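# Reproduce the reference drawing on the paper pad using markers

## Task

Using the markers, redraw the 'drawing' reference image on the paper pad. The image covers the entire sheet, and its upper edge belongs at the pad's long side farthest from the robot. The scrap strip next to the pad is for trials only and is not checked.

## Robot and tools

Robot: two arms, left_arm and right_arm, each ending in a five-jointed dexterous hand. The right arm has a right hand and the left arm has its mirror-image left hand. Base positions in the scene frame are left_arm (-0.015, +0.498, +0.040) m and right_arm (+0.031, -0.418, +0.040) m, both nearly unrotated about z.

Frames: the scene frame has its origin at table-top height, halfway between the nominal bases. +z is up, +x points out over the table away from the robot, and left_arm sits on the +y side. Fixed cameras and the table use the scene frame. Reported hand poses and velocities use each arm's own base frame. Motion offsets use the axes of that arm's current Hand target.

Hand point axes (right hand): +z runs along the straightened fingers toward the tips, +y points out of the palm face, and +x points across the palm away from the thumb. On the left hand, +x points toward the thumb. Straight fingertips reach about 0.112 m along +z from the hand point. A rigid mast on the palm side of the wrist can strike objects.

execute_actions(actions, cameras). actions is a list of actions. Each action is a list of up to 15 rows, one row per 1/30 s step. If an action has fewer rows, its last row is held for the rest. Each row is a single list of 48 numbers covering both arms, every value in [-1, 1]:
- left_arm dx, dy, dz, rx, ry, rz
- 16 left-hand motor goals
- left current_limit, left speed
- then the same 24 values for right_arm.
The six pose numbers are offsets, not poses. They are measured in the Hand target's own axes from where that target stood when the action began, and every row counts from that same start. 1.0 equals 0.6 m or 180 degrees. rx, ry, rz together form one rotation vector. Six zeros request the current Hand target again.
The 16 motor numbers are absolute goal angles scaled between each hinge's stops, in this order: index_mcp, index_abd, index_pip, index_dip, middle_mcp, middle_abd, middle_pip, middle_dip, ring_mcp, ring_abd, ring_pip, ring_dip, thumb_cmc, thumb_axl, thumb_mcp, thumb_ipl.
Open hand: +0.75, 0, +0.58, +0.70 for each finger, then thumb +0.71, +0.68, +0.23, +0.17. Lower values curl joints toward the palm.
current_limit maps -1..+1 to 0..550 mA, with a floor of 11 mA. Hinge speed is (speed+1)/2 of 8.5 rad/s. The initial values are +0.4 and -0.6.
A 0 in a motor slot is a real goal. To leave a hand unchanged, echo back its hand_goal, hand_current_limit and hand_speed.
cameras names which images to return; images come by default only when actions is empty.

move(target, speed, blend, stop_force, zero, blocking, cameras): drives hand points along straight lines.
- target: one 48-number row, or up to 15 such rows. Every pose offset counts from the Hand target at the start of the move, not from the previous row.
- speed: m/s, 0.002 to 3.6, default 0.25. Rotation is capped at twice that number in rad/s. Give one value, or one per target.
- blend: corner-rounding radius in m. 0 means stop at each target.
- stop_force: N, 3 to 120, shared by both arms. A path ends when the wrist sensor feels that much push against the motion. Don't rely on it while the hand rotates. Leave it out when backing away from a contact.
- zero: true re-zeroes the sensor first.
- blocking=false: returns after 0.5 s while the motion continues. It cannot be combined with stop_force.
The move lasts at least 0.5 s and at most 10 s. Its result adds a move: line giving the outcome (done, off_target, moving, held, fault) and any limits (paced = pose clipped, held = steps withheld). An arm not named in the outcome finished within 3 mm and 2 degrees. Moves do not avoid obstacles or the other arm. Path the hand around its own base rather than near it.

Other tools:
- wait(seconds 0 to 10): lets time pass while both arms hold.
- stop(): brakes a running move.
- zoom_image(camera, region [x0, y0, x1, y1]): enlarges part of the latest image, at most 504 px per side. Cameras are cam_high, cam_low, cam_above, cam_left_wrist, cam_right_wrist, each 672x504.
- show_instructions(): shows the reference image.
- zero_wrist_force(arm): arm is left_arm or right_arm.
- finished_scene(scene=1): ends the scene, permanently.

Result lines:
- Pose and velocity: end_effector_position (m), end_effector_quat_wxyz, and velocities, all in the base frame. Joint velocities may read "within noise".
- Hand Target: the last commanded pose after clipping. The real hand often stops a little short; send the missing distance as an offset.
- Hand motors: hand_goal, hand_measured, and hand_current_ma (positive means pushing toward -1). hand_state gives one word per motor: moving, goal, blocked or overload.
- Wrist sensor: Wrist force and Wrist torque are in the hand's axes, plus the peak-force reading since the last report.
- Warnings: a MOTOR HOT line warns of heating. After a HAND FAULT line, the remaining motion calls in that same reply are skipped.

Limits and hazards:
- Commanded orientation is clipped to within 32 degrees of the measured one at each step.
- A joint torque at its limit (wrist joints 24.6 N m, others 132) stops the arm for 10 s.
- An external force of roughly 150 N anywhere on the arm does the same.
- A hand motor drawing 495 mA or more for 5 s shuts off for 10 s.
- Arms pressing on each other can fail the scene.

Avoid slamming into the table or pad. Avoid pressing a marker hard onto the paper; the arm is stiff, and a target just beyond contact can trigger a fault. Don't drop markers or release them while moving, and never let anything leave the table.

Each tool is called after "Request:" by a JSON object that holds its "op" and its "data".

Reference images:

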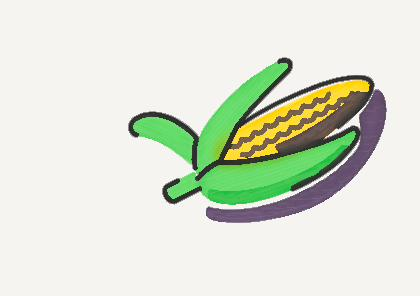

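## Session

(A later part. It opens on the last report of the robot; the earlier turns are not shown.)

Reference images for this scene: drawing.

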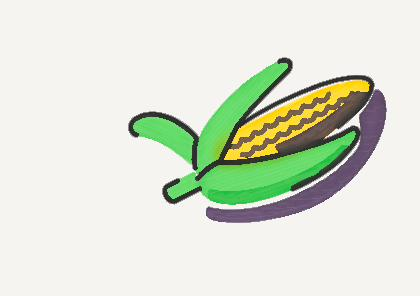

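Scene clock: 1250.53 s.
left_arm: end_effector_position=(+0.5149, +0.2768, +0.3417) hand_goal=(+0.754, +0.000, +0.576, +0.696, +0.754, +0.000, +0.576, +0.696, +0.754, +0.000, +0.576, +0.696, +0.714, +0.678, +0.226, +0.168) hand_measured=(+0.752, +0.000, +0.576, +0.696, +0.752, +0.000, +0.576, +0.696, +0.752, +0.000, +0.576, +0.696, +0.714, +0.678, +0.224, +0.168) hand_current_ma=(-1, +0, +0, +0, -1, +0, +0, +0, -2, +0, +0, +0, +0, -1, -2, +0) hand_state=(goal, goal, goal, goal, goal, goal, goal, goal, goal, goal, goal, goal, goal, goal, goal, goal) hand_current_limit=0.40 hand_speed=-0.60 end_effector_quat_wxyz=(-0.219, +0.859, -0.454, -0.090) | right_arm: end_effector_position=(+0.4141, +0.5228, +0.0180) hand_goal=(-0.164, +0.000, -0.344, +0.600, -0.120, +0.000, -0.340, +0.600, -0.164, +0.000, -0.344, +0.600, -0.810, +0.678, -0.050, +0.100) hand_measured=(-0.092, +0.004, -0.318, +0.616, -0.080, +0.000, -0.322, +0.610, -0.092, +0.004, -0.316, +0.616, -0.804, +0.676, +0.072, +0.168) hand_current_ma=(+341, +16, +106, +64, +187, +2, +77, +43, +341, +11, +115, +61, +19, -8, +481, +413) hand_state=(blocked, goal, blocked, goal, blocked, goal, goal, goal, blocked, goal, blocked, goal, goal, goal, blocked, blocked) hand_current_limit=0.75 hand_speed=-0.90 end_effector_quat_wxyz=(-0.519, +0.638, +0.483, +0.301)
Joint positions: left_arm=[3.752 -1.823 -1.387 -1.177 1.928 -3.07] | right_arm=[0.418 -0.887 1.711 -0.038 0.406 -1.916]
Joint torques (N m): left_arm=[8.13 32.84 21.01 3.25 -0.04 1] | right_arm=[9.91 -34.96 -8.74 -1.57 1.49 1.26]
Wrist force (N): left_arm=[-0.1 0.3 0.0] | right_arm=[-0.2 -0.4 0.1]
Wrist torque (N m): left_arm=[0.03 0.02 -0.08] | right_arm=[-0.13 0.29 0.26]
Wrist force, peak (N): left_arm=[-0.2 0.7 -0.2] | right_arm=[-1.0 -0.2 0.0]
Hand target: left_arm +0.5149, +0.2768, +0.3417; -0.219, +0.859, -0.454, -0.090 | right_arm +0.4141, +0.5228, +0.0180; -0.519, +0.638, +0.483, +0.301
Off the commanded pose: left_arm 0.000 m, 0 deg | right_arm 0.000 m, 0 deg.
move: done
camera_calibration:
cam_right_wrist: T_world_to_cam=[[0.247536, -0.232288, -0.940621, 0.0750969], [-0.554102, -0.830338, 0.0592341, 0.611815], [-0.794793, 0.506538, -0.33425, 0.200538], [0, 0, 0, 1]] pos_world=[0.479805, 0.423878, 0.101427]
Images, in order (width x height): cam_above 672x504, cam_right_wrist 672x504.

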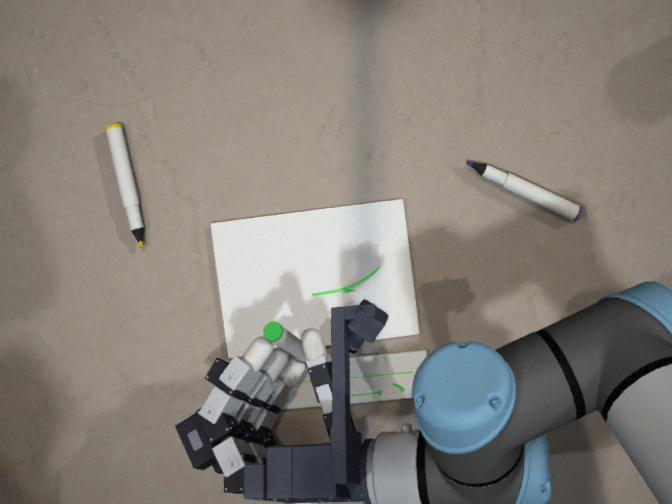

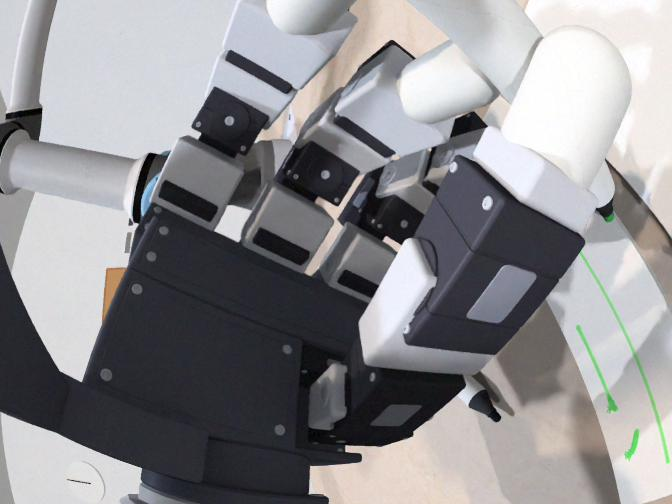

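Request:
{"op": "move", "data": {"target": [0,0,0,0,0,0,0.754,0,0.576,0.696,0.754,0,0.576,0.696,0.754,0,0.576,0.696,0.714,0.678,0.226,0.168,0.4,-0.6,-0.0078,-0.0022,0.0019,0,0,0,-0.165,0,-0.345,0.6,-0.12,0,-0.34,0.6,-0.165,0,-0.345,0.6,-0.81,0.678,-0.05,0.1,0.75,-0.9], "speed": 0.03, "cameras": ["cam_right_wrist"], "stop_force": 4}}

Request:
{"op": "zoom_image", "data": {"camera": "cam_right_wrist", "region": [522, 140, 672, 290]}}

Scene clock: 1256.40 s.
left_arm: end_effector_position=(+0.5149, +0.2768, +0.3417) hand_goal=(+0.754, +0.000, +0.576, +0.696, +0.754, +0.000, +0.576, +0.696, +0.754, +0.000, +0.576, +0.696, +0.714, +0.678, +0.226, +0.168) hand_measured=(+0.752, +0.000, +0.576, +0.696, +0.752, +0.000, +0.576, +0.696, +0.752, +0.000, +0.576, +0.696, +0.714, +0.678, +0.224, +0.168) hand_current_ma=(-1, +0, +0, +0, -1, +0, +0, +0, -2, +0, +0, +0, +0, -1, -2, +0) hand_state=(goal, goal, goal, goal, goal, goal, goal, goal, goal, goal, goal, goal, goal, goal, goal, goal) hand_current_limit=0.40 hand_speed=-0.60 end_effector_quat_wxyz=(-0.219, +0.859, -0.454, -0.090) | right_arm: end_effector_position=(+0.4111, +0.5225, +0.0140) hand_goal=(-0.164, +0.000, -0.344, +0.600, -0.120, +0.000, -0.340, +0.600, -0.164, +0.000, -0.344, +0.600, -0.810, +0.678, -0.050, +0.100) hand_measured=(-0.098, +0.002, -0.322, +0.612, -0.082, +0.000, -0.322, +0.608, -0.092, +0.002, -0.316, +0.616, -0.808, +0.676, +0.074, +0.168) hand_current_ma=(+318, +9, +91, +47, +178, -2, +74, +31, +341, +5, +115, +61, +11, -8, +481, +413) hand_state=(blocked, goal, blocked, goal, blocked, goal, goal, goal, blocked, goal, blocked, goal, goal, goal, blocked, blocked) hand_current_limit=0.75 hand_speed=-0.90 end_effector_quat_wxyz=(-0.519, +0.638, +0.483, +0.301)
Joint positions: left_arm=[3.752 -1.823 -1.387 -1.177 1.928 -3.07] | right_arm=[0.42 -0.885 1.721 -0.054 0.408 -1.913]
Joint torques (N m): left_arm=[7.99 33.59 21.18 3.27 0.11 0.99] | right_arm=[10.93 -31.87 -6.36 -1.54 1.66 1.58]
Wrist force (N): left_arm=[0.0 0.5 0.2] | right_arm=[2.0 -0.8 -0.3]
Wrist torque (N m): left_arm=[0.03 0.01 -0.06] | right_arm=[-0.17 0.19 0.15]
Wrist force, peak (N): left_arm=[-0.2 0.6 -0.3] | right_arm=[2.5 -1.3 0.0]
Hand target: left_arm +0.5149, +0.2768, +0.3417; -0.219, +0.859, -0.454, -0.090 | right_arm +0.4111, +0.5225, +0.0140; -0.519, +0.638, +0.483, +0.301
Off the commanded pose: left_arm 0.000 m, 0 deg | right_arm 0.000 m, 0 deg.
move: done
camera_calibration:
cam_right_wrist: T_world_to_cam=[[0.247536, -0.232288, -0.940621, 0.0720073], [-0.554102, -0.830338, 0.0592341, 0.610141], [-0.794793, 0.506538, -0.33425, 0.196968], [0, 0, 0, 1]] pos_world=[0.476805, 0.423578, 0.097427]
Images, in order (width x height): cam_right_wrist 672x504.

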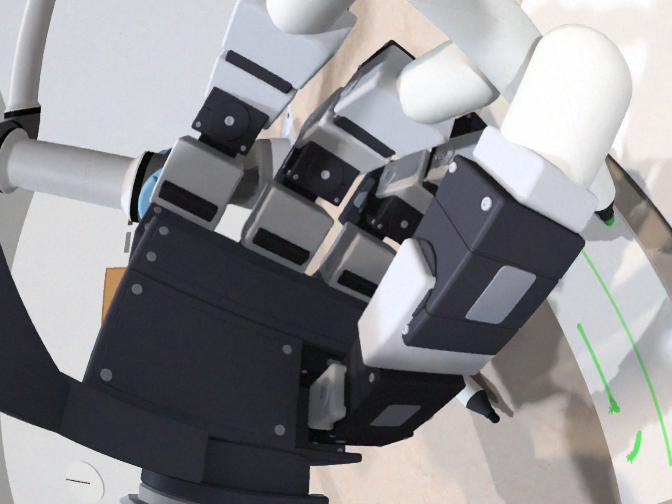

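Scaled by 3.360 from the camera's 672x504 image, which has a finer 960x720 frame.

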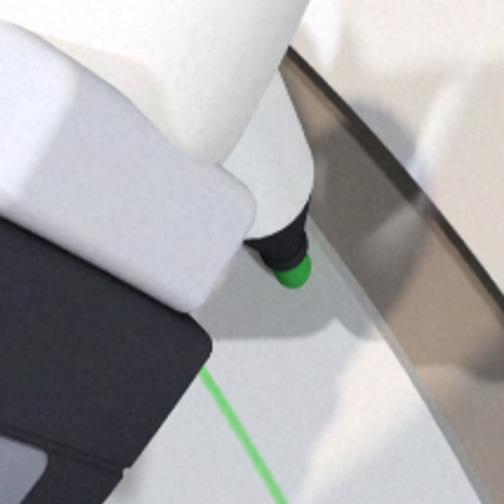

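Request:
{"op": "move", "data": {"target": [0,0,0,0,0,0,0.754,0,0.576,0.696,0.754,0,0.576,0.696,0.754,0,0.576,0.696,0.714,0.678,0.226,0.168,0.4,-0.6,0.004431,-0.001846,-0.0014,0,0,0,-0.165,0,-0.345,0.6,-0.12,0,-0.34,0.6,-0.165,0,-0.345,0.6,-0.81,0.678,-0.05,0.1,0.75,-0.9], "speed": 0.03, "cameras": ["cam_right_wrist"]}}

Request:
{"op": "zoom_image", "data": {"camera": "cam_right_wrist", "region": [522, 140, 672, 290]}}

Scene clock: 1261.60 s.
left_arm: end_effector_position=(+0.5149, +0.2768, +0.3417) hand_goal=(+0.754, +0.000, +0.576, +0.696, +0.754, +0.000, +0.576, +0.696, +0.754, +0.000, +0.576, +0.696, +0.714, +0.678, +0.226, +0.168) hand_measured=(+0.752, +0.000, +0.576, +0.696, +0.752, +0.000, +0.576, +0.696, +0.752, +0.000, +0.576, +0.696, +0.714, +0.678, +0.224, +0.168) hand_current_ma=(-1, +0, +0, +0, -1, +0, +0, +0, -2, +0, +0, +0, +0, -1, -2, +0) hand_state=(goal, goal, goal, goal, goal, goal, goal, goal, goal, goal, goal, goal, goal, goal, goal, goal) hand_current_limit=0.40 hand_speed=-0.60 end_effector_quat_wxyz=(-0.219, +0.859, -0.454, -0.090) | right_arm: end_effector_position=(+0.4111, +0.5225, +0.0170) hand_goal=(-0.164, +0.000, -0.344, +0.600, -0.120, +0.000, -0.340, +0.600, -0.164, +0.000, -0.344, +0.600, -0.810, +0.678, -0.050, +0.100) hand_measured=(-0.098, +0.004, -0.322, +0.612, -0.082, +0.000, -0.322, +0.608, -0.092, +0.004, -0.316, +0.616, -0.806, +0.676, +0.074, +0.168) hand_current_ma=(+318, +15, +91, +47, +178, +2, +74, +31, +341, +11, +115, +61, +16, -8, +481, +413) hand_state=(blocked, goal, blocked, goal, blocked, goal, goal, goal, blocked, goal, blocked, goal, goal, goal, blocked, blocked) hand_current_limit=0.75 hand_speed=-0.90 end_effector_quat_wxyz=(-0.519, +0.638, +0.483, +0.301)
Joint positions: left_arm=[3.752 -1.823 -1.387 -1.177 1.928 -3.07] | right_arm=[0.42 -0.891 1.721 -0.048 0.408 -1.913]
Joint torques (N m): left_arm=[8.7 33.01 21.65 3.18 0.1 0.96] | right_arm=[9.97 -48.69 -21.38 3.85 0.85 0.04]
Wrist force (N): left_arm=[-0.2 0.4 0.1] | right_arm=[-0.6 -0.1 -0.1]
Wrist torque (N m): left_arm=[0.03 0.04 -0.09] | right_arm=[-0.08 0.35 0.23]
Wrist force, peak (N): left_arm=[-0.5 0.4 -0.1] | right_arm=[2.6 -1.2 -0.5]
Hand target: left_arm +0.5149, +0.2768, +0.3417; -0.219, +0.859, -0.454, -0.090 | right_arm +0.4111, +0.5225, +0.0170; -0.519, +0.638, +0.483, +0.301
Off the commanded pose: left_arm 0.000 m, 0 deg | right_arm 0.000 m, 0 deg.
move: done
camera_calibration:
cam_right_wrist: T_world_to_cam=[[0.247522, -0.232309, -0.94062, 0.074845], [-0.554109, -0.830332, 0.0592585, 0.609961], [-0.794793, 0.506538, -0.33425, 0.197971], [0, 0, 0, 1]] pos_world=[0.476805, 0.423578, 0.100427]
Images, in order (width x height): cam_right_wrist 672x504.

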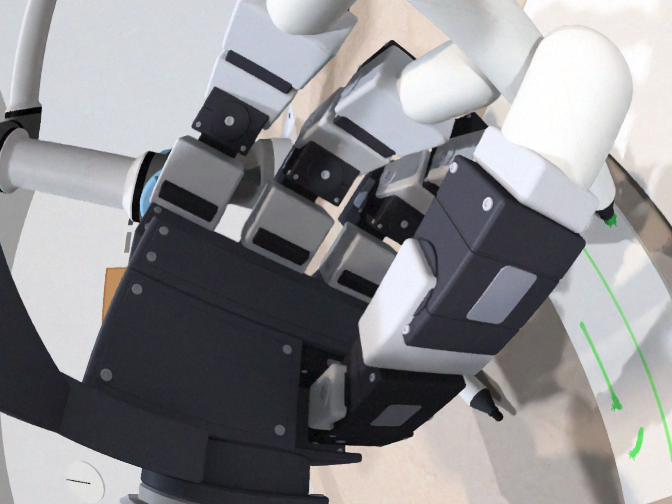

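Scaled by 3.360 from the camera's 672x504 image, which has a finer 960x720 frame.

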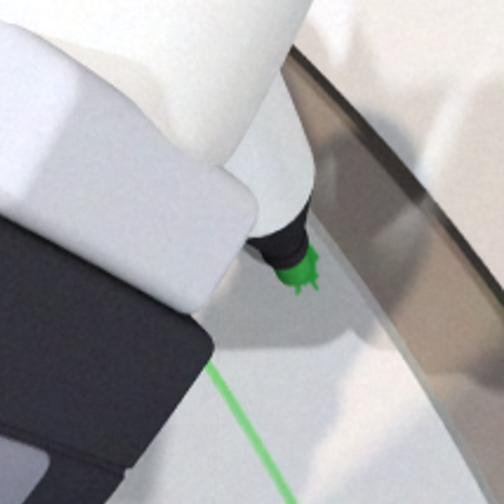

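Request:
{"op": "move", "data": {"target": [[0,0,0,0,0,0,0.754,0,0.576,0.696,0.754,0,0.576,0.696,0.754,0,0.576,0.696,0.714,0.678,0.226,0.168,0.4,-0.6,-0.00215,0.0009,-0.008,0,0,0,-0.165,0,-0.345,0.6,-0.12,0,-0.34,0.6,-0.165,0,-0.345,0.6,-0.81,0.678,-0.05,0.1,0.75,-0.9],[0,0,0,0,0,0,0.754,0,0.576,0.696,0.754,0,0.576,0.696,0.754,0,0.576,0.696,0.714,0.678,0.226,0.168,0.4,-0.6,-0.00584,0.00244,-0.00683,0,0,0,-0.165,0,-0.345,0.6,-0.12,0,-0.34,0.6,-0.165,0,-0.345,0.6,-0.81,0.678,-0.05,0.1,0.75,-0.9]], "speed": 0.03, "cameras": []}}

Request:
{"op": "move", "data": {"target": [0,0,0,0,0,0,0.754,0,0.576,0.696,0.754,0,0.576,0.696,0.754,0,0.576,0.696,0.714,0.678,0.226,0.168,0.4,-0.6,-0.00074,0.00031,0.00023,0,0,0,-0.165,0,-0.345,0.6,-0.12,0,-0.34,0.6,-0.165,0,-0.345,0.6,-0.81,0.678,-0.05,0.1,0.75,-0.9], "speed": 0.02, "cameras": []}}

Request:
{"op": "move", "data": {"target": [0,0,0,0,0,0,0.754,0,0.576,0.696,0.754,0,0.576,0.696,0.754,0,0.576,0.696,0.714,0.678,0.226,0.168,0.4,-0.6,-0.00044,0.00019,0.00014,0,0,0,-0.165,0,-0.345,0.6,-0.12,0,-0.34,0.6,-0.165,0,-0.345,0.6,-0.81,0.678,-0.05,0.1,0.75,-0.9], "speed": 0.02, "cameras": []}}

Scene clock: 1278.43 s.
left_arm: end_effector_position=(+0.5149, +0.2768, +0.3417) hand_goal=(+0.754, +0.000, +0.576, +0.696, +0.754, +0.000, +0.576, +0.696, +0.754, +0.000, +0.576, +0.696, +0.714, +0.678, +0.226, +0.168) hand_measured=(+0.752, +0.000, +0.576, +0.696, +0.752, +0.000, +0.576, +0.696, +0.752, +0.000, +0.576, +0.696, +0.714, +0.678, +0.224, +0.168) hand_current_ma=(-1, +0, +0, +0, -1, +0, +0, +0, -2, +0, +0, +0, +0, -1, -2, +0) hand_state=(goal, goal, goal, goal, goal, goal, goal, goal, goal, goal, goal, goal, goal, goal, goal, goal) hand_current_limit=0.40 hand_speed=-0.60 end_effector_quat_wxyz=(-0.219, +0.859, -0.454, -0.090) | right_arm: end_effector_position=(+0.4117, +0.5175, +0.0146) hand_goal=(-0.164, +0.000, -0.344, +0.600, -0.120, +0.000, -0.340, +0.600, -0.164, +0.000, -0.344, +0.600, -0.810, +0.678, -0.050, +0.100) hand_measured=(-0.098, +0.004, -0.322, +0.612, -0.082, +0.000, -0.322, +0.608, -0.092, +0.004, -0.316, +0.616, -0.806, +0.676, +0.074, +0.168) hand_current_ma=(+318, +16, +91, +47, +178, +2, +74, +31, +341, +11, +115, +61, +17, -8, +481, +413) hand_state=(blocked, goal, blocked, goal, blocked, goal, goal, goal, blocked, goal, blocked, goal, goal, goal, blocked, blocked) hand_current_limit=0.75 hand_speed=-0.90 end_effector_quat_wxyz=(-0.519, +0.638, +0.483, +0.301)
Joint positions: left_arm=[3.752 -1.823 -1.387 -1.177 1.928 -3.07] | right_arm=[0.41 -0.887 1.727 -0.04 0.4 -1.932]
Joint torques (N m): left_arm=[7.89 33.47 21.54 3.1 0.12 1] | right_arm=[-11.42 -33.97 -6.26 -1.57 -3.61 -1.34]
Wrist force (N): left_arm=[-0.1 0.1 0.0] | right_arm=[0.3 -0.7 0.1]
Wrist torque (N m): left_arm=[0.00 0.01 -0.07] | right_arm=[-0.15 0.31 0.28]
Wrist force, peak (N): left_arm=[-0.2 0.7 0.0] | right_arm=[-0.7 -0.7 0.1]
Hand target: left_arm +0.5149, +0.2768, +0.3417; -0.219, +0.859, -0.454, -0.090 | right_arm +0.4117, +0.5175, +0.0145; -0.519, +0.638, +0.483, +0.301
Off the commanded pose: left_arm 0.000 m, 0 deg | right_arm 0.000 m, 0 deg.
move: done
No camera images: "cameras" was empty.

Scene clock: 1279.13 s.
left_arm: end_effector_position=(+0.5149, +0.2768, +0.3417) hand_goal=(+0.754, +0.000, +0.576, +0.696, +0.754, +0.000, +0.576, +0.696, +0.754, +0.000, +0.576, +0.696, +0.714, +0.678, +0.226, +0.168) hand_measured=(+0.752, +0.000, +0.576, +0.696, +0.752, +0.000, +0.576, +0.696, +0.752, +0.000, +0.576, +0.696, +0.714, +0.678, +0.224, +0.168) hand_current_ma=(-1, +0, +0, +0, -1, +0, +0, +0, -2, +0, +0, +0, +0, -1, -2, +0) hand_state=(goal, goal, goal, goal, goal, goal, goal, goal, goal, goal, goal, goal, goal, goal, goal, goal) hand_current_limit=0.40 hand_speed=-0.60 end_effector_quat_wxyz=(-0.219, +0.859, -0.454, -0.090) | right_arm: end_effector_position=(+0.4117, +0.5175, +0.0141) hand_goal=(-0.164, +0.000, -0.344, +0.600, -0.120, +0.000, -0.340, +0.600, -0.164, +0.000, -0.344, +0.600, -0.810, +0.678, -0.050, +0.100) hand_measured=(-0.098, +0.004, -0.322, +0.612, -0.082, +0.000, -0.322, +0.608, -0.092, +0.002, -0.316, +0.616, -0.806, +0.676, +0.074, +0.168) hand_current_ma=(+318, +10, +90, +45, +178, -1, +74, +30, +341, +6, +115, +61, +11, -8, +481, +413) hand_state=(blocked, goal, blocked, goal, blocked, goal, goal, goal, blocked, goal, blocked, goal, goal, goal, blocked, blocked) hand_current_limit=0.75 hand_speed=-0.90 end_effector_quat_wxyz=(-0.519, +0.638, +0.483, +0.301)
Joint positions: left_arm=[3.752 -1.823 -1.387 -1.177 1.928 -3.07] | right_arm=[0.41 -0.886 1.727 -0.042 0.4 -1.932]
Joint torques (N m): left_arm=[7.9 33.68 21.61 3.2 0.16 0.96] | right_arm=[-11.88 -32.48 -5.57 -1.25 -3.24 -1.24]
Wrist force (N): left_arm=[-0.2 0.5 -0.3] | right_arm=[2.0 -0.9 0.1]
Wrist torque (N m): left_arm=[0.08 0.01 -0.08] | right_arm=[-0.18 0.20 0.24]
Wrist force, peak (N): left_arm=[-0.4 0.6 -0.2] | right_arm=[2.4 -1.2 -0.1]
Hand target: left_arm +0.5149, +0.2768, +0.3417; -0.219, +0.859, -0.454, -0.090 | right_arm +0.4117, +0.5175, +0.0140; -0.519, +0.638, +0.483, +0.301
Off the commanded pose: left_arm 0.000 m, 0 deg | right_arm 0.000 m, 0 deg.
move: done
No camera images: "cameras" was empty.

Scene clock: 1279.83 s.
left_arm: end_effector_position=(+0.5149, +0.2768, +0.3417) hand_goal=(+0.754, +0.000, +0.576, +0.696, +0.754, +0.000, +0.576, +0.696, +0.754, +0.000, +0.576, +0.696, +0.714, +0.678, +0.226, +0.168) hand_measured=(+0.752, +0.000, +0.576, +0.696, +0.752, +0.000, +0.576, +0.696, +0.752, +0.000, +0.576, +0.696, +0.714, +0.678, +0.224, +0.168) hand_current_ma=(-1, +0, +0, +0, -1, +0, +0, +0, -2, +0, +0, +0, +0, -1, -2, +0) hand_state=(goal, goal, goal, goal, goal, goal, goal, goal, goal, goal, goal, goal, goal, goal, goal, goal) hand_current_limit=0.40 hand_speed=-0.60 end_effector_quat_wxyz=(-0.219, +0.859, -0.454, -0.090) | right_arm: end_effector_position=(+0.4117, +0.5175, +0.0137) hand_goal=(-0.164, +0.000, -0.344, +0.600, -0.120, +0.000, -0.340, +0.600, -0.164, +0.000, -0.344, +0.600, -0.810, +0.678, -0.050, +0.100) hand_measured=(-0.098, +0.002, -0.324, +0.610, -0.082, -0.002, -0.322, +0.608, -0.092, +0.000, -0.316, +0.616, -0.808, +0.676, +0.076, +0.168) hand_current_ma=(+318, +3, +84, +41, +178, -4, +71, +28, +341, +0, +115, +61, +7, -8, +481, +413) hand_state=(blocked, goal, blocked, goal, blocked, goal, goal, goal, blocked, goal, blocked, goal, goal, goal, blocked, blocked) hand_current_limit=0.75 hand_speed=-0.90 end_effector_quat_wxyz=(-0.519, +0.638, +0.483, +0.301)
Joint positions: left_arm=[3.752 -1.823 -1.387 -1.177 1.928 -3.07] | right_arm=[0.41 -0.885 1.727 -0.042 0.4 -1.932]
Joint torques (N m): left_arm=[8.76 33.51 21.82 3.19 0.07 0.85] | right_arm=[-10.53 -32.65 -5.86 -1.16 -3.33 -0.82]
Wrist force (N): left_arm=[-0.2 0.2 -0.1] | right_arm=[2.4 -0.9 -0.3]
Wrist torque (N m): left_arm=[0.02 0.02 -0.07] | right_arm=[-0.14 0.20 0.23]
Wrist force, peak (N): left_arm=[-0.2 0.4 -0.4] | right_arm=[2.6 -1.4 -0.1]
Hand target: left_arm +0.5149, +0.2768, +0.3417; -0.219, +0.859, -0.454, -0.090 | right_arm +0.4117, +0.5175, +0.0137; -0.519, +0.638, +0.483, +0.301
Off the commanded pose: left_arm 0.000 m, 0 deg | right_arm 0.000 m, 0 deg.
move: done
No camera images: "cameras" was empty.

Request:
{"op": "move", "data": {"target": [0,0,0,0,0,0,0.754,0,0.576,0.696,0.754,0,0.576,0.696,0.754,0,0.576,0.696,0.714,0.678,0.226,0.168,0.4,-0.6,0.00059,-0.00025,-0.00019,0,0,0,-0.165,0,-0.345,0.6,-0.12,0,-0.34,0.6,-0.165,0,-0.345,0.6,-0.81,0.678,-0.05,0.1,0.75,-0.9], "speed": 0.02, "cameras": []}}

Request:
{"op": "move", "data": {"target": [0,0,0,0,0,0,0.754,0,0.576,0.696,0.754,0,0.576,0.696,0.754,0,0.576,0.696,0.714,0.678,0.226,0.168,0.4,-0.6,-0.012925,0.005385,-0.048,0,0,0,-0.165,0,-0.345,0.6,-0.12,0,-0.34,0.6,-0.165,0,-0.345,0.6,-0.81,0.678,-0.05,0.1,0.75,-0.9], "speed": 0.05, "cameras": ["cam_right_wrist"]}}

Request:
{"op": "zoom_image", "data": {"camera": "cam_right_wrist", "region": [522, 140, 672, 290]}}

Scene clock: 1289.37 s.
left_arm: end_effector_position=(+0.5149, +0.2768, +0.3417) hand_goal=(+0.754, +0.000, +0.576, +0.696, +0.754, +0.000, +0.576, +0.696, +0.754, +0.000, +0.576, +0.696, +0.714, +0.678, +0.226, +0.168) hand_measured=(+0.752, +0.000, +0.576, +0.696, +0.752, +0.000, +0.576, +0.696, +0.752, +0.000, +0.576, +0.696, +0.714, +0.678, +0.224, +0.168) hand_current_ma=(-1, +0, +0, +0, -1, +0, +0, +0, -2, +0, +0, +0, +0, -1, -2, +0) hand_state=(goal, goal, goal, goal, goal, goal, goal, goal, goal, goal, goal, goal, goal, goal, goal, goal) hand_current_limit=0.40 hand_speed=-0.60 end_effector_quat_wxyz=(-0.219, +0.859, -0.454, -0.090) | right_arm: end_effector_position=(+0.4117, +0.5175, +0.0141) hand_goal=(-0.164, +0.000, -0.344, +0.600, -0.120, +0.000, -0.340, +0.600, -0.164, +0.000, -0.344, +0.600, -0.810, +0.678, -0.050, +0.100) hand_measured=(-0.098, +0.002, -0.324, +0.610, -0.082, -0.002, -0.322, +0.608, -0.092, +0.000, -0.316, +0.616, -0.808, +0.676, +0.076, +0.168) hand_current_ma=(+318, +3, +83, +41, +178, -4, +71, +28, +341, +0, +115, +61, +8, -8, +481, +413) hand_state=(blocked, goal, blocked, goal, blocked, goal, goal, goal, blocked, goal, blocked, goal, goal, goal, blocked, blocked) hand_current_limit=0.75 hand_speed=-0.90 end_effector_quat_wxyz=(-0.519, +0.638, +0.483, +0.301)
Joint positions: left_arm=[3.752 -1.823 -1.387 -1.177 1.928 -3.07] | right_arm=[0.41 -0.886 1.727 -0.041 0.4 -1.932]
Joint torques (N m): left_arm=[6.87 33.73 19.21 3.09 0.24 0.95] | right_arm=[-10.57 -48.47 -17.94 3.64 -0.6 1.22]
Wrist force (N): left_arm=[0.0 0.3 -0.1] | right_arm=[1.0 -1.1 -0.1]
Wrist torque (N m): left_arm=[0.03 0.00 -0.06] | right_arm=[-0.19 0.28 0.26]
Wrist force, peak (N): left_arm=[-0.4 0.5 -0.2] | right_arm=[2.9 -1.4 -0.1]
Hand target: left_arm +0.5149, +0.2768, +0.3417; -0.219, +0.859, -0.454, -0.090 | right_arm +0.4117, +0.5175, +0.0141; -0.519, +0.638, +0.483, +0.301
Off the commanded pose: left_arm 0.000 m, 0 deg | right_arm 0.000 m, 0 deg.
move: done
No camera images: "cameras" was empty.

Scene clock: 1290.47 s.
left_arm: end_effector_position=(+0.5149, +0.2768, +0.3417) hand_goal=(+0.754, +0.000, +0.576, +0.696, +0.754, +0.000, +0.576, +0.696, +0.754, +0.000, +0.576, +0.696, +0.714, +0.678, +0.226, +0.168) hand_measured=(+0.752, +0.000, +0.576, +0.696, +0.752, +0.000, +0.576, +0.696, +0.752, +0.000, +0.576, +0.696, +0.714, +0.678, +0.224, +0.168) hand_current_ma=(-1, +0, +0, +0, -1, +0, +0, +0, -2, +0, +0, +0, +0, -1, -2, +0) hand_state=(goal, goal, goal, goal, goal, goal, goal, goal, goal, goal, goal, goal, goal, goal, goal, goal) hand_current_limit=0.40 hand_speed=-0.60 end_effector_quat_wxyz=(-0.219, +0.859, -0.454, -0.090) | right_arm: end_effector_position=(+0.4153, +0.4877, +0.0141) hand_goal=(-0.164, +0.000, -0.344, +0.600, -0.120, +0.000, -0.340, +0.600, -0.164, +0.000, -0.344, +0.600, -0.810, +0.678, -0.050, +0.100) hand_measured=(-0.098, +0.002, -0.324, +0.610, -0.082, -0.002, -0.322, +0.608, -0.092, +0.000, -0.316, +0.616, -0.808, +0.676, +0.076, +0.168) hand_current_ma=(+318, +4, +83, +41, +178, -4, +71, +28, +341, +0, +115, +61, +10, -8, +481, +413) hand_state=(blocked, goal, blocked, goal, blocked, goal, goal, goal, blocked, goal, blocked, goal, goal, goal, blocked, blocked) hand_current_limit=0.75 hand_speed=-0.90 end_effector_quat_wxyz=(-0.519, +0.638, +0.483, +0.301)
Joint positions: left_arm=[3.752 -1.823 -1.387 -1.177 1.928 -3.07] | right_arm=[0.345 -0.882 1.755 0.049 0.358 -2.063]
Joint torques (N m): left_arm=[8.49 32.74 21.37 3.08 0.22 0.81] | right_arm=[-10.95 -32.22 -19.49 4.23 -3.59 -1.33]
Wrist force (N): left_arm=[-0.1 0.2 0.0] | right_arm=[1.1 -1.0 -0.4]
Wrist torque (N m): left_arm=[0.02 0.01 -0.06] | right_arm=[-0.11 0.26 0.29]
Wrist force, peak (N): left_arm=[-0.5 0.6 -0.2] | right_arm=[1.1 -1.0 -0.4]
Hand target: left_arm +0.5149, +0.2768, +0.3417; -0.219, +0.859, -0.454, -0.090 | right_arm +0.4154, +0.4878, +0.0141; -0.519, +0.638, +0.483, +0.301
Off the commanded pose: left_arm 0.000 m, 0 deg | right_arm 0.000 m, 0 deg.
move: done
camera_calibration:
cam_right_wrist: T_world_to_cam=[[0.247376, -0.232326, -0.940654, 0.0630956], [-0.554193, -0.830272, 0.0593196, 0.583658], [-0.79478, 0.50663, -0.334143, 0.217864], [0, 0, 0, 1]] pos_world=[0.481005, 0.388877, 0.0975265]
Images, in order (width x height): cam_right_wrist 672x504.

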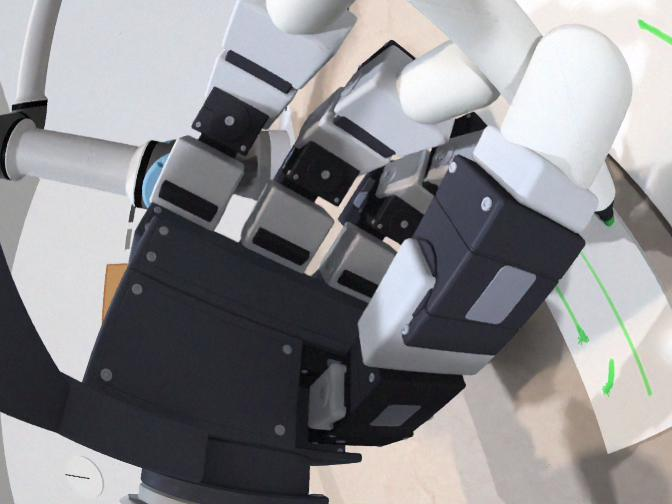

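Scaled by 3.360 from the camera's 672x504 image, which has a finer 960x720 frame.

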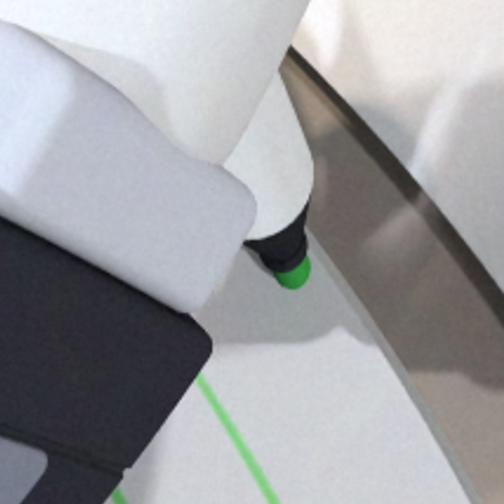

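Request:
{"op": "move", "data": {"target": [[0,0,0,0,0,0,0.754,0,0.576,0.696,0.754,0,0.576,0.696,0.754,0,0.576,0.696,0.714,0.678,0.226,0.168,0.4,-0.6,0.00443,-0.00185,-0.0014,0,0,0,-0.165,0,-0.345,0.6,-0.12,0,-0.34,0.6,-0.165,0,-0.345,0.6,-0.81,0.678,-0.05,0.1,0.75,-0.9],[0,0,0,0,0,0,0.754,0,0.576,0.696,0.754,0,0.576,0.696,0.754,0,0.576,0.696,0.714,0.678,0.226,0.168,0.4,-0.6,0.00187,-0.008,-0.0014,0,0,0,-0.165,0,-0.345,0.6,-0.12,0,-0.34,0.6,-0.165,0,-0.345,0.6,-0.81,0.678,-0.05,0.1,0.75,-0.9],[0,0,0,0,0,0,0.754,0,0.576,0.696,0.754,0,0.576,0.696,0.754,0,0.576,0.696,0.714,0.678,0.226,0.168,0.4,-0.6,-0.003,-0.00597,0.00014,0,0,0,-0.165,0,-0.345,0.6,-0.12,0,-0.34,0.6,-0.165,0,-0.345,0.6,-0.81,0.678,-0.05,0.1,0.75,-0.9]], "speed": 0.04, "cameras": []}}

Request:
{"op": "move", "data": {"target": [0,0,0,0,0,0,0.754,0,0.576,0.696,0.754,0,0.576,0.696,0.754,0,0.576,0.696,0.714,0.678,0.226,0.168,0.4,-0.6,0.01077,-0.00449,0.04,0,0,0,-0.165,0,-0.345,0.6,-0.12,0,-0.34,0.6,-0.165,0,-0.345,0.6,-0.81,0.678,-0.05,0.1,0.75,-0.9], "speed": 0.06, "cameras": ["cam_right_wrist"]}}

Request:
{"op": "zoom_image", "data": {"camera": "cam_right_wrist", "region": [522, 140, 672, 290]}}

Scene clock: 1303.20 s.
left_arm: end_effector_position=(+0.5149, +0.2768, +0.3417) hand_goal=(+0.754, +0.000, +0.576, +0.696, +0.754, +0.000, +0.576, +0.696, +0.754, +0.000, +0.576, +0.696, +0.714, +0.678, +0.226, +0.168) hand_measured=(+0.752, +0.000, +0.576, +0.696, +0.752, +0.000, +0.576, +0.696, +0.752, +0.000, +0.576, +0.696, +0.714, +0.678, +0.224, +0.168) hand_current_ma=(-1, +0, +0, +0, -1, +0, +0, +0, -2, +0, +0, +0, +0, -1, -2, +0) hand_state=(goal, goal, goal, goal, goal, goal, goal, goal, goal, goal, goal, goal, goal, goal, goal, goal) hand_current_limit=0.40 hand_speed=-0.60 end_effector_quat_wxyz=(-0.219, +0.859, -0.454, -0.090) | right_arm: end_effector_position=(+0.4114, +0.4873, +0.0139) hand_goal=(-0.164, +0.000, -0.344, +0.600, -0.120, +0.000, -0.340, +0.600, -0.164, +0.000, -0.344, +0.600, -0.810, +0.678, -0.050, +0.100) hand_measured=(-0.098, +0.004, -0.324, +0.610, -0.082, +0.002, -0.322, +0.608, -0.092, +0.002, -0.316, +0.616, -0.806, +0.676, +0.076, +0.168) hand_current_ma=(+318, +11, +83, +41, +178, +4, +70, +28, +341, +7, +115, +61, +11, -8, +481, +413) hand_state=(blocked, goal, blocked, goal, blocked, goal, goal, goal, blocked, goal, blocked, goal, goal, goal, blocked, blocked) hand_current_limit=0.75 hand_speed=-0.90 end_effector_quat_wxyz=(-0.519, +0.638, +0.483, +0.301)
Joint positions: left_arm=[3.752 -1.823 -1.387 -1.177 1.928 -3.07] | right_arm=[0.347 -0.888 1.767 0.039 0.36 -2.059]
Joint torques (N m): left_arm=[7.59 33.31 20.26 3.15 0.41 0.92] | right_arm=[9.89 -32.11 -4.45 -1.15 1.29 1.7]
Wrist force (N): left_arm=[-0.3 0.4 -0.1] | right_arm=[1.7 -1.0 -0.1]
Wrist torque (N m): left_arm=[0.06 0.03 -0.09] | right_arm=[-0.17 0.22 0.15]
Wrist force, peak (N): left_arm=[0.0 0.7 -0.2] | right_arm=[2.0 -1.5 -0.2]
Hand target: left_arm +0.5149, +0.2768, +0.3417; -0.219, +0.859, -0.454, -0.090 | right_arm +0.4114, +0.4873, +0.0138; -0.519, +0.638, +0.483, +0.301
Off the commanded pose: left_arm 0.000 m, 0 deg | right_arm 0.000 m, 0 deg.
move: done
No camera images: "cameras" was empty.

Scene clock: 1304.13 s.
left_arm: end_effector_position=(+0.5149, +0.2768, +0.3417) hand_goal=(+0.754, +0.000, +0.576, +0.696, +0.754, +0.000, +0.576, +0.696, +0.754, +0.000, +0.576, +0.696, +0.714, +0.678, +0.226, +0.168) hand_measured=(+0.752, +0.000, +0.576, +0.696, +0.752, +0.000, +0.576, +0.696, +0.752, +0.000, +0.576, +0.696, +0.714, +0.678, +0.224, +0.168) hand_current_ma=(-1, +0, +0, +0, -1, +0, +0, +0, -2, +0, +0, +0, +0, -1, -2, +0) hand_state=(goal, goal, goal, goal, goal, goal, goal, goal, goal, goal, goal, goal, goal, goal, goal, goal) hand_current_limit=0.40 hand_speed=-0.60 end_effector_quat_wxyz=(-0.219, +0.859, -0.454, -0.090) | right_arm: end_effector_position=(+0.4084, +0.5121, +0.0139) hand_goal=(-0.164, +0.000, -0.344, +0.600, -0.120, +0.000, -0.340, +0.600, -0.164, +0.000, -0.344, +0.600, -0.810, +0.678, -0.050, +0.100) hand_measured=(-0.106, +0.004, -0.324, +0.610, -0.084, +0.002, -0.324, +0.608, -0.092, +0.002, -0.316, +0.616, -0.808, +0.676, +0.078, +0.168) hand_current_ma=(+278, +11, +83, +41, +160, +3, +68, +28, +341, +8, +115, +61, +11, -8, +481, +413) hand_state=(blocked, goal, blocked, goal, blocked, goal, goal, goal, blocked, goal, blocked, goal, goal, goal, blocked, blocked) hand_current_limit=0.75 hand_speed=-0.90 end_effector_quat_wxyz=(-0.519, +0.638, +0.483, +0.301)
Joint positions: left_arm=[3.752 -1.823 -1.387 -1.177 1.928 -3.07] | right_arm=[0.402 -0.892 1.744 -0.039 0.395 -1.947]
Joint torques (N m): left_arm=[8.01 33.21 20.13 3.18 0.31 0.84] | right_arm=[9.55 -49.61 -20.11 -1.73 1.54 1.21]
Wrist force (N): left_arm=[0.0 0.4 0.1] | right_arm=[-0.1 -0.5 -0.1]
Wrist torque (N m): left_arm=[0.03 0.01 -0.06] | right_arm=[-0.17 0.31 0.21]
Wrist force, peak (N): left_arm=[-0.5 0.4 -0.1] | right_arm=[2.4 -1.1 -0.6]
Hand target: left_arm +0.5149, +0.2768, +0.3417; -0.219, +0.859, -0.454, -0.090 | right_arm +0.4083, +0.5121, +0.0139; -0.519, +0.638, +0.483, +0.301
Off the commanded pose: left_arm 0.000 m, 0 deg | right_arm 0.000 m, 0 deg.
move: done
camera_calibration:
cam_right_wrist: T_world_to_cam=[[0.247536, -0.232288, -0.940621, 0.0701658], [-0.554102, -0.830338, 0.0592341, 0.600015], [-0.794793, 0.506538, -0.33425, 0.200057], [0, 0, 0, 1]] pos_world=[0.474105, 0.413178, 0.097327]
Images, in order (width x height): cam_right_wrist 672x504.

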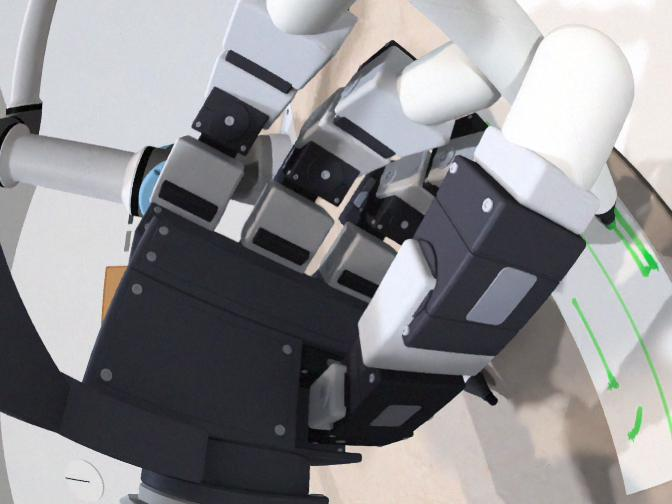

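Scaled by 3.360 from the camera's 672x504 image, which has a finer 960x720 frame.

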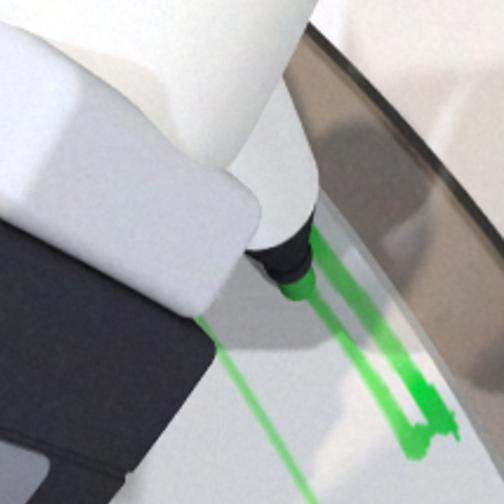

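Request:
{"op": "move", "data": {"target": [[0,0,0,0,0,0,0.754,0,0.576,0.696,0.754,0,0.576,0.696,0.754,0,0.576,0.696,0.714,0.678,0.226,0.168,0.4,-0.6,0.0812,-0.0338,-0.0257,0,0,0,-0.165,0,-0.345,0.6,-0.12,0,-0.34,0.6,-0.165,0,-0.345,0.6,-0.81,0.678,-0.05,0.1,0.75,-0.9],[0,0,0,0,0,0,0.754,0,0.576,0.696,0.754,0,0.576,0.696,0.754,0,0.576,0.696,0.714,0.678,0.226,0.168,0.4,-0.6,0.1458,-0.0607,0.2143,0,0,0,-0.165,0,-0.345,0.6,-0.12,0,-0.34,0.6,-0.165,0,-0.345,0.6,-0.81,0.678,-0.05,0.1,0.75,-0.9]], "speed": 0.15, "blend": 0.02, "cameras": ["cam_above","cam_high"]}}

Request:
{"op": "zoom_image", "data": {"camera": "cam_above", "region": [190, 190, 440, 420]}}

Scene clock: 1332.27 s.
left_arm: end_effector_position=(+0.5149, +0.2768, +0.3417) hand_goal=(+0.754, +0.000, +0.576, +0.696, +0.754, +0.000, +0.576, +0.696, +0.754, +0.000, +0.576, +0.696, +0.714, +0.678, +0.226, +0.168) hand_measured=(+0.752, +0.000, +0.576, +0.696, +0.752, +0.000, +0.576, +0.696, +0.752, +0.000, +0.576, +0.696, +0.714, +0.678, +0.224, +0.168) hand_current_ma=(-1, +0, +0, +0, -1, +0, +0, +0, -2, +0, +0, +0, +0, -1, -2, +0) hand_state=(goal, goal, goal, goal, goal, goal, goal, goal, goal, goal, goal, goal, goal, goal, goal, goal) hand_current_limit=0.40 hand_speed=-0.60 end_effector_quat_wxyz=(-0.219, +0.859, -0.454, -0.090) | right_arm: end_effector_position=(+0.3902, +0.6609, +0.0689) hand_goal=(-0.164, +0.000, -0.344, +0.600, -0.120, +0.000, -0.340, +0.600, -0.164, +0.000, -0.344, +0.600, -0.810, +0.678, -0.050, +0.100) hand_measured=(-0.106, +0.004, -0.324, +0.610, -0.084, +0.002, -0.324, +0.608, -0.092, +0.004, -0.316, +0.616, -0.806, +0.676, +0.078, +0.168) hand_current_ma=(+278, +15, +83, +41, +160, +6, +68, +28, +341, +11, +115, +61, +13, -8, +481, +413) hand_state=(blocked, goal, blocked, goal, blocked, goal, goal, goal, blocked, goal, blocked, goal, goal, goal, blocked, blocked) hand_current_limit=0.75 hand_speed=-0.90 end_effector_quat_wxyz=(-0.519, +0.638, +0.483, +0.301)
Joint positions: left_arm=[3.752 -1.823 -1.387 -1.177 1.928 -3.07] | right_arm=[0.676 -0.875 1.461 -0.08 0.614 -1.599]
Joint torques (N m): left_arm=[8.03 33.07 18.42 3 0.33 0.78] | right_arm=[9.47 -39.4 -26.82 2.73 1.86 1.06]
Wrist force (N): left_arm=[-0.2 0.5 -0.3] | right_arm=[-0.4 -0.3 0.2]
Wrist torque (N m): left_arm=[0.07 0.03 -0.09] | right_arm=[-0.13 0.34 0.23]
Wrist force, peak (N): left_arm=[-0.5 0.6 -0.1] | right_arm=[-1.4 0.2 0.2]
Hand target: left_arm +0.5149, +0.2768, +0.3417; -0.219, +0.859, -0.454, -0.090 | right_arm +0.3902, +0.6609, +0.0689; -0.519, +0.638, +0.483, +0.301
Off the commanded pose: left_arm 0.000 m, 0 deg | right_arm 0.000 m, 0 deg.
move: done
Images, in order (width x height): cam_high 672x504, cam_above 672x504.

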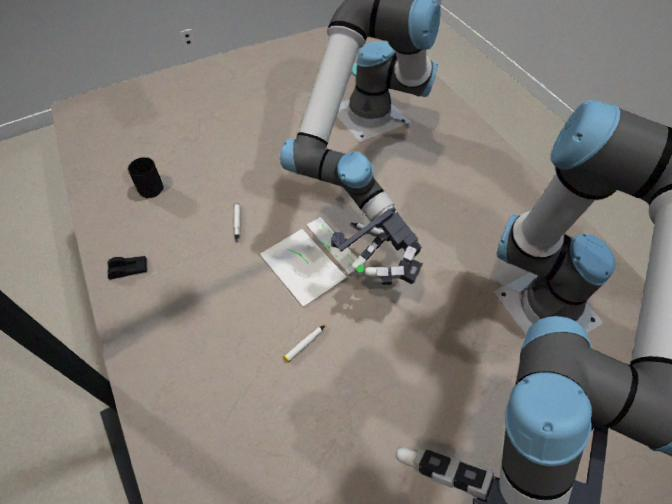

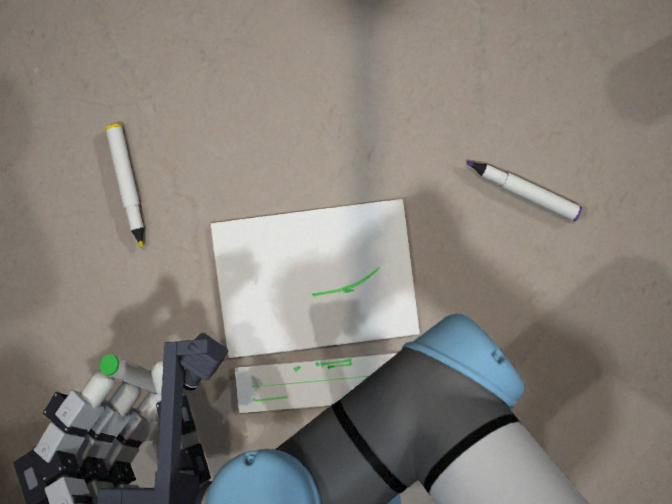

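Scaled by 2.016.

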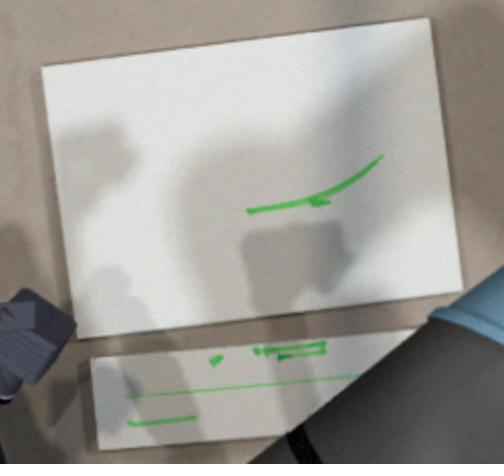

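Request:
{"op": "zoom_image", "data": {"camera": "cam_above", "region": [285, 335, 385, 410]}}

Scaled by 5.040.

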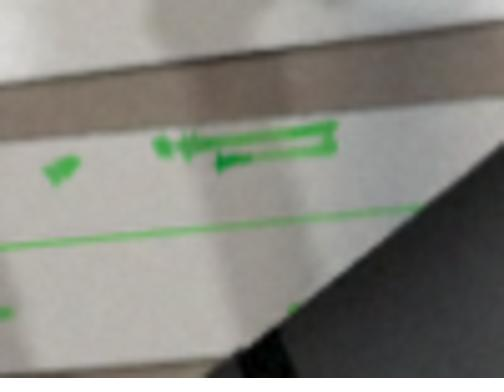

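Request:
{"op": "move", "data": {"target": [0,0,0,0,0,0,0.754,0,0.576,0.696,0.754,0,0.576,0.696,0.754,0,0.576,0.696,0.714,0.678,0.226,0.168,0.4,-0.6,-0.071,0.1798,-0.2303,0,0,0,-0.165,0,-0.345,0.6,-0.12,0,-0.34,0.6,-0.165,0,-0.345,0.6,-0.81,0.678,-0.05,0.1,0.75,-0.9], "speed": 0.15, "cameras": []}}

Request:
{"op": "move", "data": {"target": [0,0,0,0,0,0,0.754,0,0.576,0.696,0.754,0,0.576,0.696,0.754,0,0.576,0.696,0.714,0.678,0.226,0.168,0.4,-0.6,-0.02142,0.00892,0.00677,0,0,0,-0.165,0,-0.345,0.6,-0.12,0,-0.34,0.6,-0.165,0,-0.345,0.6,-0.81,0.678,-0.05,0.1,0.75,-0.9], "speed": 0.05, "stop_force": 3, "cameras": ["cam_right_wrist"]}}

Request:
{"op": "zoom_image", "data": {"camera": "cam_right_wrist", "region": [522, 140, 672, 290]}}

Scene clock: 1368.63 s.
left_arm: end_effector_position=(+0.5149, +0.2768, +0.3417) hand_goal=(+0.754, +0.000, +0.576, +0.696, +0.754, +0.000, +0.576, +0.696, +0.754, +0.000, +0.576, +0.696, +0.714, +0.678, +0.226, +0.168) hand_measured=(+0.752, +0.000, +0.576, +0.696, +0.752, +0.000, +0.576, +0.696, +0.752, +0.000, +0.576, +0.696, +0.714, +0.678, +0.224, +0.168) hand_current_ma=(-1, +0, +0, +0, -1, +0, +0, +0, -2, +0, +0, +0, +0, -1, -2, +0) hand_state=(goal, goal, goal, goal, goal, goal, goal, goal, goal, goal, goal, goal, goal, goal, goal, goal) hand_current_limit=0.40 hand_speed=-0.60 end_effector_quat_wxyz=(-0.219, +0.859, -0.454, -0.090) | right_arm: end_effector_position=(+0.4916, +0.5170, +0.0297) hand_goal=(-0.164, +0.000, -0.344, +0.600, -0.120, +0.000, -0.340, +0.600, -0.164, +0.000, -0.344, +0.600, -0.810, +0.678, -0.050, +0.100) hand_measured=(-0.106, +0.004, -0.324, +0.610, -0.084, +0.002, -0.324, +0.608, -0.092, +0.004, -0.316, +0.616, -0.806, +0.676, +0.078, +0.168) hand_current_ma=(+278, +15, +83, +41, +160, +6, +68, +28, +341, +11, +115, +61, +13, -8, +481, +413) hand_state=(blocked, goal, blocked, goal, blocked, goal, goal, goal, blocked, goal, blocked, goal, goal, goal, blocked, blocked) hand_current_limit=0.75 hand_speed=-0.90 end_effector_quat_wxyz=(-0.519, +0.638, +0.483, +0.301)
Joint positions: left_arm=[3.752 -1.823 -1.387 -1.177 1.928 -3.07] | right_arm=[0.349 -0.773 1.474 0.214 0.36 -2.056]
Joint torques (N m): left_arm=[8.18 32.61 19.51 2.88 0.42 0.87] | right_arm=[-11.56 -39.55 -22.68 3.83 -3.83 -1.69]
Wrist force (N): left_arm=[0.0 0.4 -0.4] | right_arm=[-0.6 -0.4 -0.4]
Wrist torque (N m): left_arm=[0.08 0.00 -0.06] | right_arm=[-0.10 0.35 0.32]
Wrist force, peak (N): left_arm=[-0.3 0.5 -0.3] | right_arm=[-0.4 -1.5 1.1]
Hand target: left_arm +0.5149, +0.2768, +0.3417; -0.219, +0.859, -0.454, -0.090 | right_arm +0.4916, +0.5169, +0.0297; -0.519, +0.638, +0.483, +0.301
Off the commanded pose: left_arm 0.000 m, 0 deg | right_arm 0.000 m, 0 deg.
move: done
No camera images: "cameras" was empty.

Scene clock: 1369.97 s.
left_arm: end_effector_position=(+0.5149, +0.2768, +0.3417) hand_goal=(+0.754, +0.000, +0.576, +0.696, +0.754, +0.000, +0.576, +0.696, +0.754, +0.000, +0.576, +0.696, +0.714, +0.678, +0.226, +0.168) hand_measured=(+0.752, +0.000, +0.576, +0.696, +0.752, +0.000, +0.576, +0.696, +0.752, +0.000, +0.576, +0.696, +0.714, +0.678, +0.224, +0.168) hand_current_ma=(-1, +0, +0, +0, -1, +0, +0, +0, -2, +0, +0, +0, +0, -1, -2, +0) hand_state=(goal, goal, goal, goal, goal, goal, goal, goal, goal, goal, goal, goal, goal, goal, goal, goal) hand_current_limit=0.40 hand_speed=-0.60 end_effector_quat_wxyz=(-0.219, +0.859, -0.454, -0.090) | right_arm: end_effector_position=(+0.4916, +0.5169, +0.0152) hand_goal=(-0.164, +0.000, -0.344, +0.600, -0.120, +0.000, -0.340, +0.600, -0.164, +0.000, -0.344, +0.600, -0.810, +0.678, -0.050, +0.100) hand_measured=(-0.106, +0.004, -0.324, +0.610, -0.084, +0.002, -0.324, +0.608, -0.092, +0.004, -0.316, +0.616, -0.806, +0.676, +0.078, +0.168) hand_current_ma=(+278, +15, +83, +41, +160, +6, +68, +28, +341, +11, +115, +61, +13, -8, +481, +413) hand_state=(blocked, goal, blocked, goal, blocked, goal, goal, goal, blocked, goal, blocked, goal, goal, goal, blocked, blocked) hand_current_limit=0.75 hand_speed=-0.90 end_effector_quat_wxyz=(-0.519, +0.638, +0.483, +0.301)
Joint positions: left_arm=[3.752 -1.823 -1.387 -1.177 1.928 -3.07] | right_arm=[0.349 -0.751 1.478 0.188 0.36 -2.056]
Joint torques (N m): left_arm=[8.46 33.71 19.42 2.99 0.33 0.89] | right_arm=[-1.52 -39.93 -8.28 -1.32 -2.56 1.17]
Wrist force (N): left_arm=[-0.3 0.4 -0.1] | right_arm=[-0.5 -0.4 -0.1]
Wrist torque (N m): left_arm=[0.06 0.04 -0.09] | right_arm=[-0.12 0.33 0.29]
Wrist force, peak (N): left_arm=[-0.4 0.6 -0.2] | right_arm=[-1.0 -0.3 -0.2]
Hand target: left_arm +0.5149, +0.2768, +0.3417; -0.219, +0.859, -0.454, -0.090 | right_arm +0.4916, +0.5170, +0.0152; -0.519, +0.638, +0.483, +0.301
Off the commanded pose: left_arm 0.000 m, 0 deg | right_arm 0.000 m, 0 deg.
move: done
camera_calibration:
cam_right_wrist: T_world_to_cam=[[0.247503, -0.232297, -0.940628, 0.0519544], [-0.554174, -0.830291, 0.0592304, 0.650128], [-0.794753, 0.506612, -0.334233, 0.264081], [0, 0, 0, 1]] pos_world=[0.557305, 0.418077, 0.098627]
Images, in order (width x height): cam_right_wrist 672x504.

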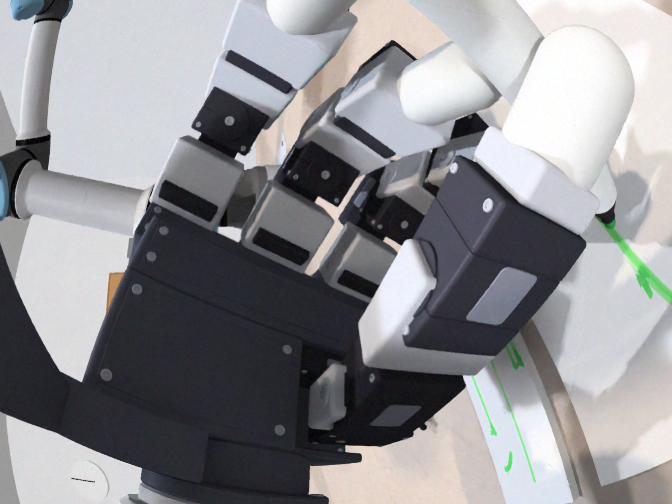

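Scaled by 3.360 from the camera's 672x504 image, which has a finer 960x720 frame.

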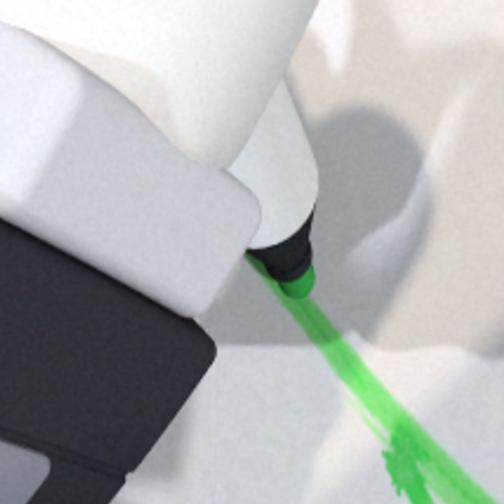

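Request:
{"op": "move", "data": {"target": [0,0,0,0,0,0,0.754,0,0.576,0.696,0.754,0,0.576,0.696,0.754,0,0.576,0.696,0.714,0.678,0.226,0.168,0.4,-0.6,-0.00148,0.00062,0.00047,0,0,0,-0.165,0,-0.345,0.6,-0.12,0,-0.34,0.6,-0.165,0,-0.345,0.6,-0.81,0.678,-0.05,0.1,0.75,-0.9], "speed": 0.02, "cameras": []}}

Request:
{"op": "move", "data": {"target": [0,0,0,0,0,0,0.754,0,0.576,0.696,0.754,0,0.576,0.696,0.754,0,0.576,0.696,0.714,0.678,0.226,0.168,0.4,-0.6,-0.00074,0.00031,0.00023,0,0,0,-0.165,0,-0.345,0.6,-0.12,0,-0.34,0.6,-0.165,0,-0.345,0.6,-0.81,0.678,-0.05,0.1,0.75,-0.9], "speed": 0.02, "cameras": []}}

Scene clock: 1376.87 s.
left_arm: end_effector_position=(+0.5149, +0.2768, +0.3417) hand_goal=(+0.754, +0.000, +0.576, +0.696, +0.754, +0.000, +0.576, +0.696, +0.754, +0.000, +0.576, +0.696, +0.714, +0.678, +0.226, +0.168) hand_measured=(+0.752, +0.000, +0.576, +0.696, +0.752, +0.000, +0.576, +0.696, +0.752, +0.000, +0.576, +0.696, +0.714, +0.678, +0.224, +0.168) hand_current_ma=(-1, +0, +0, +0, -1, +0, +0, +0, -2, +0, +0, +0, +0, -1, -2, +0) hand_state=(goal, goal, goal, goal, goal, goal, goal, goal, goal, goal, goal, goal, goal, goal, goal, goal) hand_current_limit=0.40 hand_speed=-0.60 end_effector_quat_wxyz=(-0.219, +0.859, -0.454, -0.090) | right_arm: end_effector_position=(+0.4916, +0.5170, +0.0142) hand_goal=(-0.164, +0.000, -0.344, +0.600, -0.120, +0.000, -0.340, +0.600, -0.164, +0.000, -0.344, +0.600, -0.810, +0.678, -0.050, +0.100) hand_measured=(-0.106, +0.004, -0.324, +0.610, -0.084, +0.002, -0.324, +0.608, -0.092, +0.004, -0.316, +0.616, -0.806, +0.676, +0.078, +0.168) hand_current_ma=(+278, +15, +83, +41, +160, +6, +68, +28, +341, +11, +115, +61, +13, -8, +481, +413) hand_state=(blocked, goal, blocked, goal, blocked, goal, goal, goal, blocked, goal, blocked, goal, goal, goal, blocked, blocked) hand_current_limit=0.75 hand_speed=-0.90 end_effector_quat_wxyz=(-0.519, +0.638, +0.483, +0.301)
Joint positions: left_arm=[3.752 -1.823 -1.387 -1.177 1.928 -3.07] | right_arm=[0.349 -0.749 1.478 0.187 0.36 -2.056]
Joint torques (N m): left_arm=[6.99 33.15 17.66 3.06 0.37 1.13] | right_arm=[8.64 -39.21 -9.26 -1.27 1.04 1.29]
Wrist force (N): left_arm=[-0.2 0.4 -0.2] | right_arm=[-0.5 -0.3 -0.1]
Wrist torque (N m): left_arm=[0.05 0.02 -0.08] | right_arm=[-0.09 0.34 0.29]
Wrist force, peak (N): left_arm=[-0.2 0.7 0.1] | right_arm=[-0.8 -0.6 -0.2]
Hand target: left_arm +0.5149, +0.2768, +0.3417; -0.219, +0.859, -0.454, -0.090 | right_arm +0.4916, +0.5170, +0.0142; -0.519, +0.638, +0.483, +0.301
Off the commanded pose: left_arm 0.000 m, 0 deg | right_arm 0.000 m, 0 deg.
move: done
No camera images: "cameras" was empty.

Scene clock: 1377.57 s.
left_arm: end_effector_position=(+0.5149, +0.2768, +0.3417) hand_goal=(+0.754, +0.000, +0.576, +0.696, +0.754, +0.000, +0.576, +0.696, +0.754, +0.000, +0.576, +0.696, +0.714, +0.678, +0.226, +0.168) hand_measured=(+0.752, +0.000, +0.576, +0.696, +0.752, +0.000, +0.576, +0.696, +0.752, +0.000, +0.576, +0.696, +0.714, +0.678, +0.224, +0.168) hand_current_ma=(-1, +0, +0, +0, -1, +0, +0, +0, -2, +0, +0, +0, +0, -1, -2, +0) hand_state=(goal, goal, goal, goal, goal, goal, goal, goal, goal, goal, goal, goal, goal, goal, goal, goal) hand_current_limit=0.40 hand_speed=-0.60 end_effector_quat_wxyz=(-0.219, +0.859, -0.454, -0.090) | right_arm: end_effector_position=(+0.4916, +0.5170, +0.0137) hand_goal=(-0.164, +0.000, -0.344, +0.600, -0.120, +0.000, -0.340, +0.600, -0.164, +0.000, -0.344, +0.600, -0.810, +0.678, -0.050, +0.100) hand_measured=(-0.106, +0.004, -0.324, +0.610, -0.084, +0.002, -0.324, +0.608, -0.092, +0.004, -0.316, +0.616, -0.806, +0.676, +0.078, +0.168) hand_current_ma=(+278, +15, +83, +41, +160, +6, +68, +28, +341, +11, +115, +61, +12, -8, +481, +413) hand_state=(blocked, goal, blocked, goal, blocked, goal, goal, goal, blocked, goal, blocked, goal, goal, goal, blocked, blocked) hand_current_limit=0.75 hand_speed=-0.90 end_effector_quat_wxyz=(-0.519, +0.638, +0.483, +0.301)
Joint positions: left_arm=[3.752 -1.823 -1.387 -1.177 1.928 -3.07] | right_arm=[0.349 -0.748 1.478 0.186 0.36 -2.056]
Joint torques (N m): left_arm=[6.87 33.07 18.87 3.01 0.51 0.96] | right_arm=[8.28 -39.1 -8.57 -1.07 0.93 0.89]
Wrist force (N): left_arm=[-0.4 0.3 -0.3] | right_arm=[0.9 -0.9 -0.3]
Wrist torque (N m): left_arm=[0.05 0.05 -0.09] | right_arm=[-0.15 0.25 0.25]
Wrist force, peak (N): left_arm=[-0.5 0.5 -0.1] | right_arm=[1.2 -0.9 -0.2]
Hand target: left_arm +0.5149, +0.2768, +0.3417; -0.219, +0.859, -0.454, -0.090 | right_arm +0.4916, +0.5169, +0.0137; -0.519, +0.638, +0.483, +0.301
Off the commanded pose: left_arm 0.000 m, 0 deg | right_arm 0.000 m, 0 deg.
move: done
No camera images: "cameras" was empty.


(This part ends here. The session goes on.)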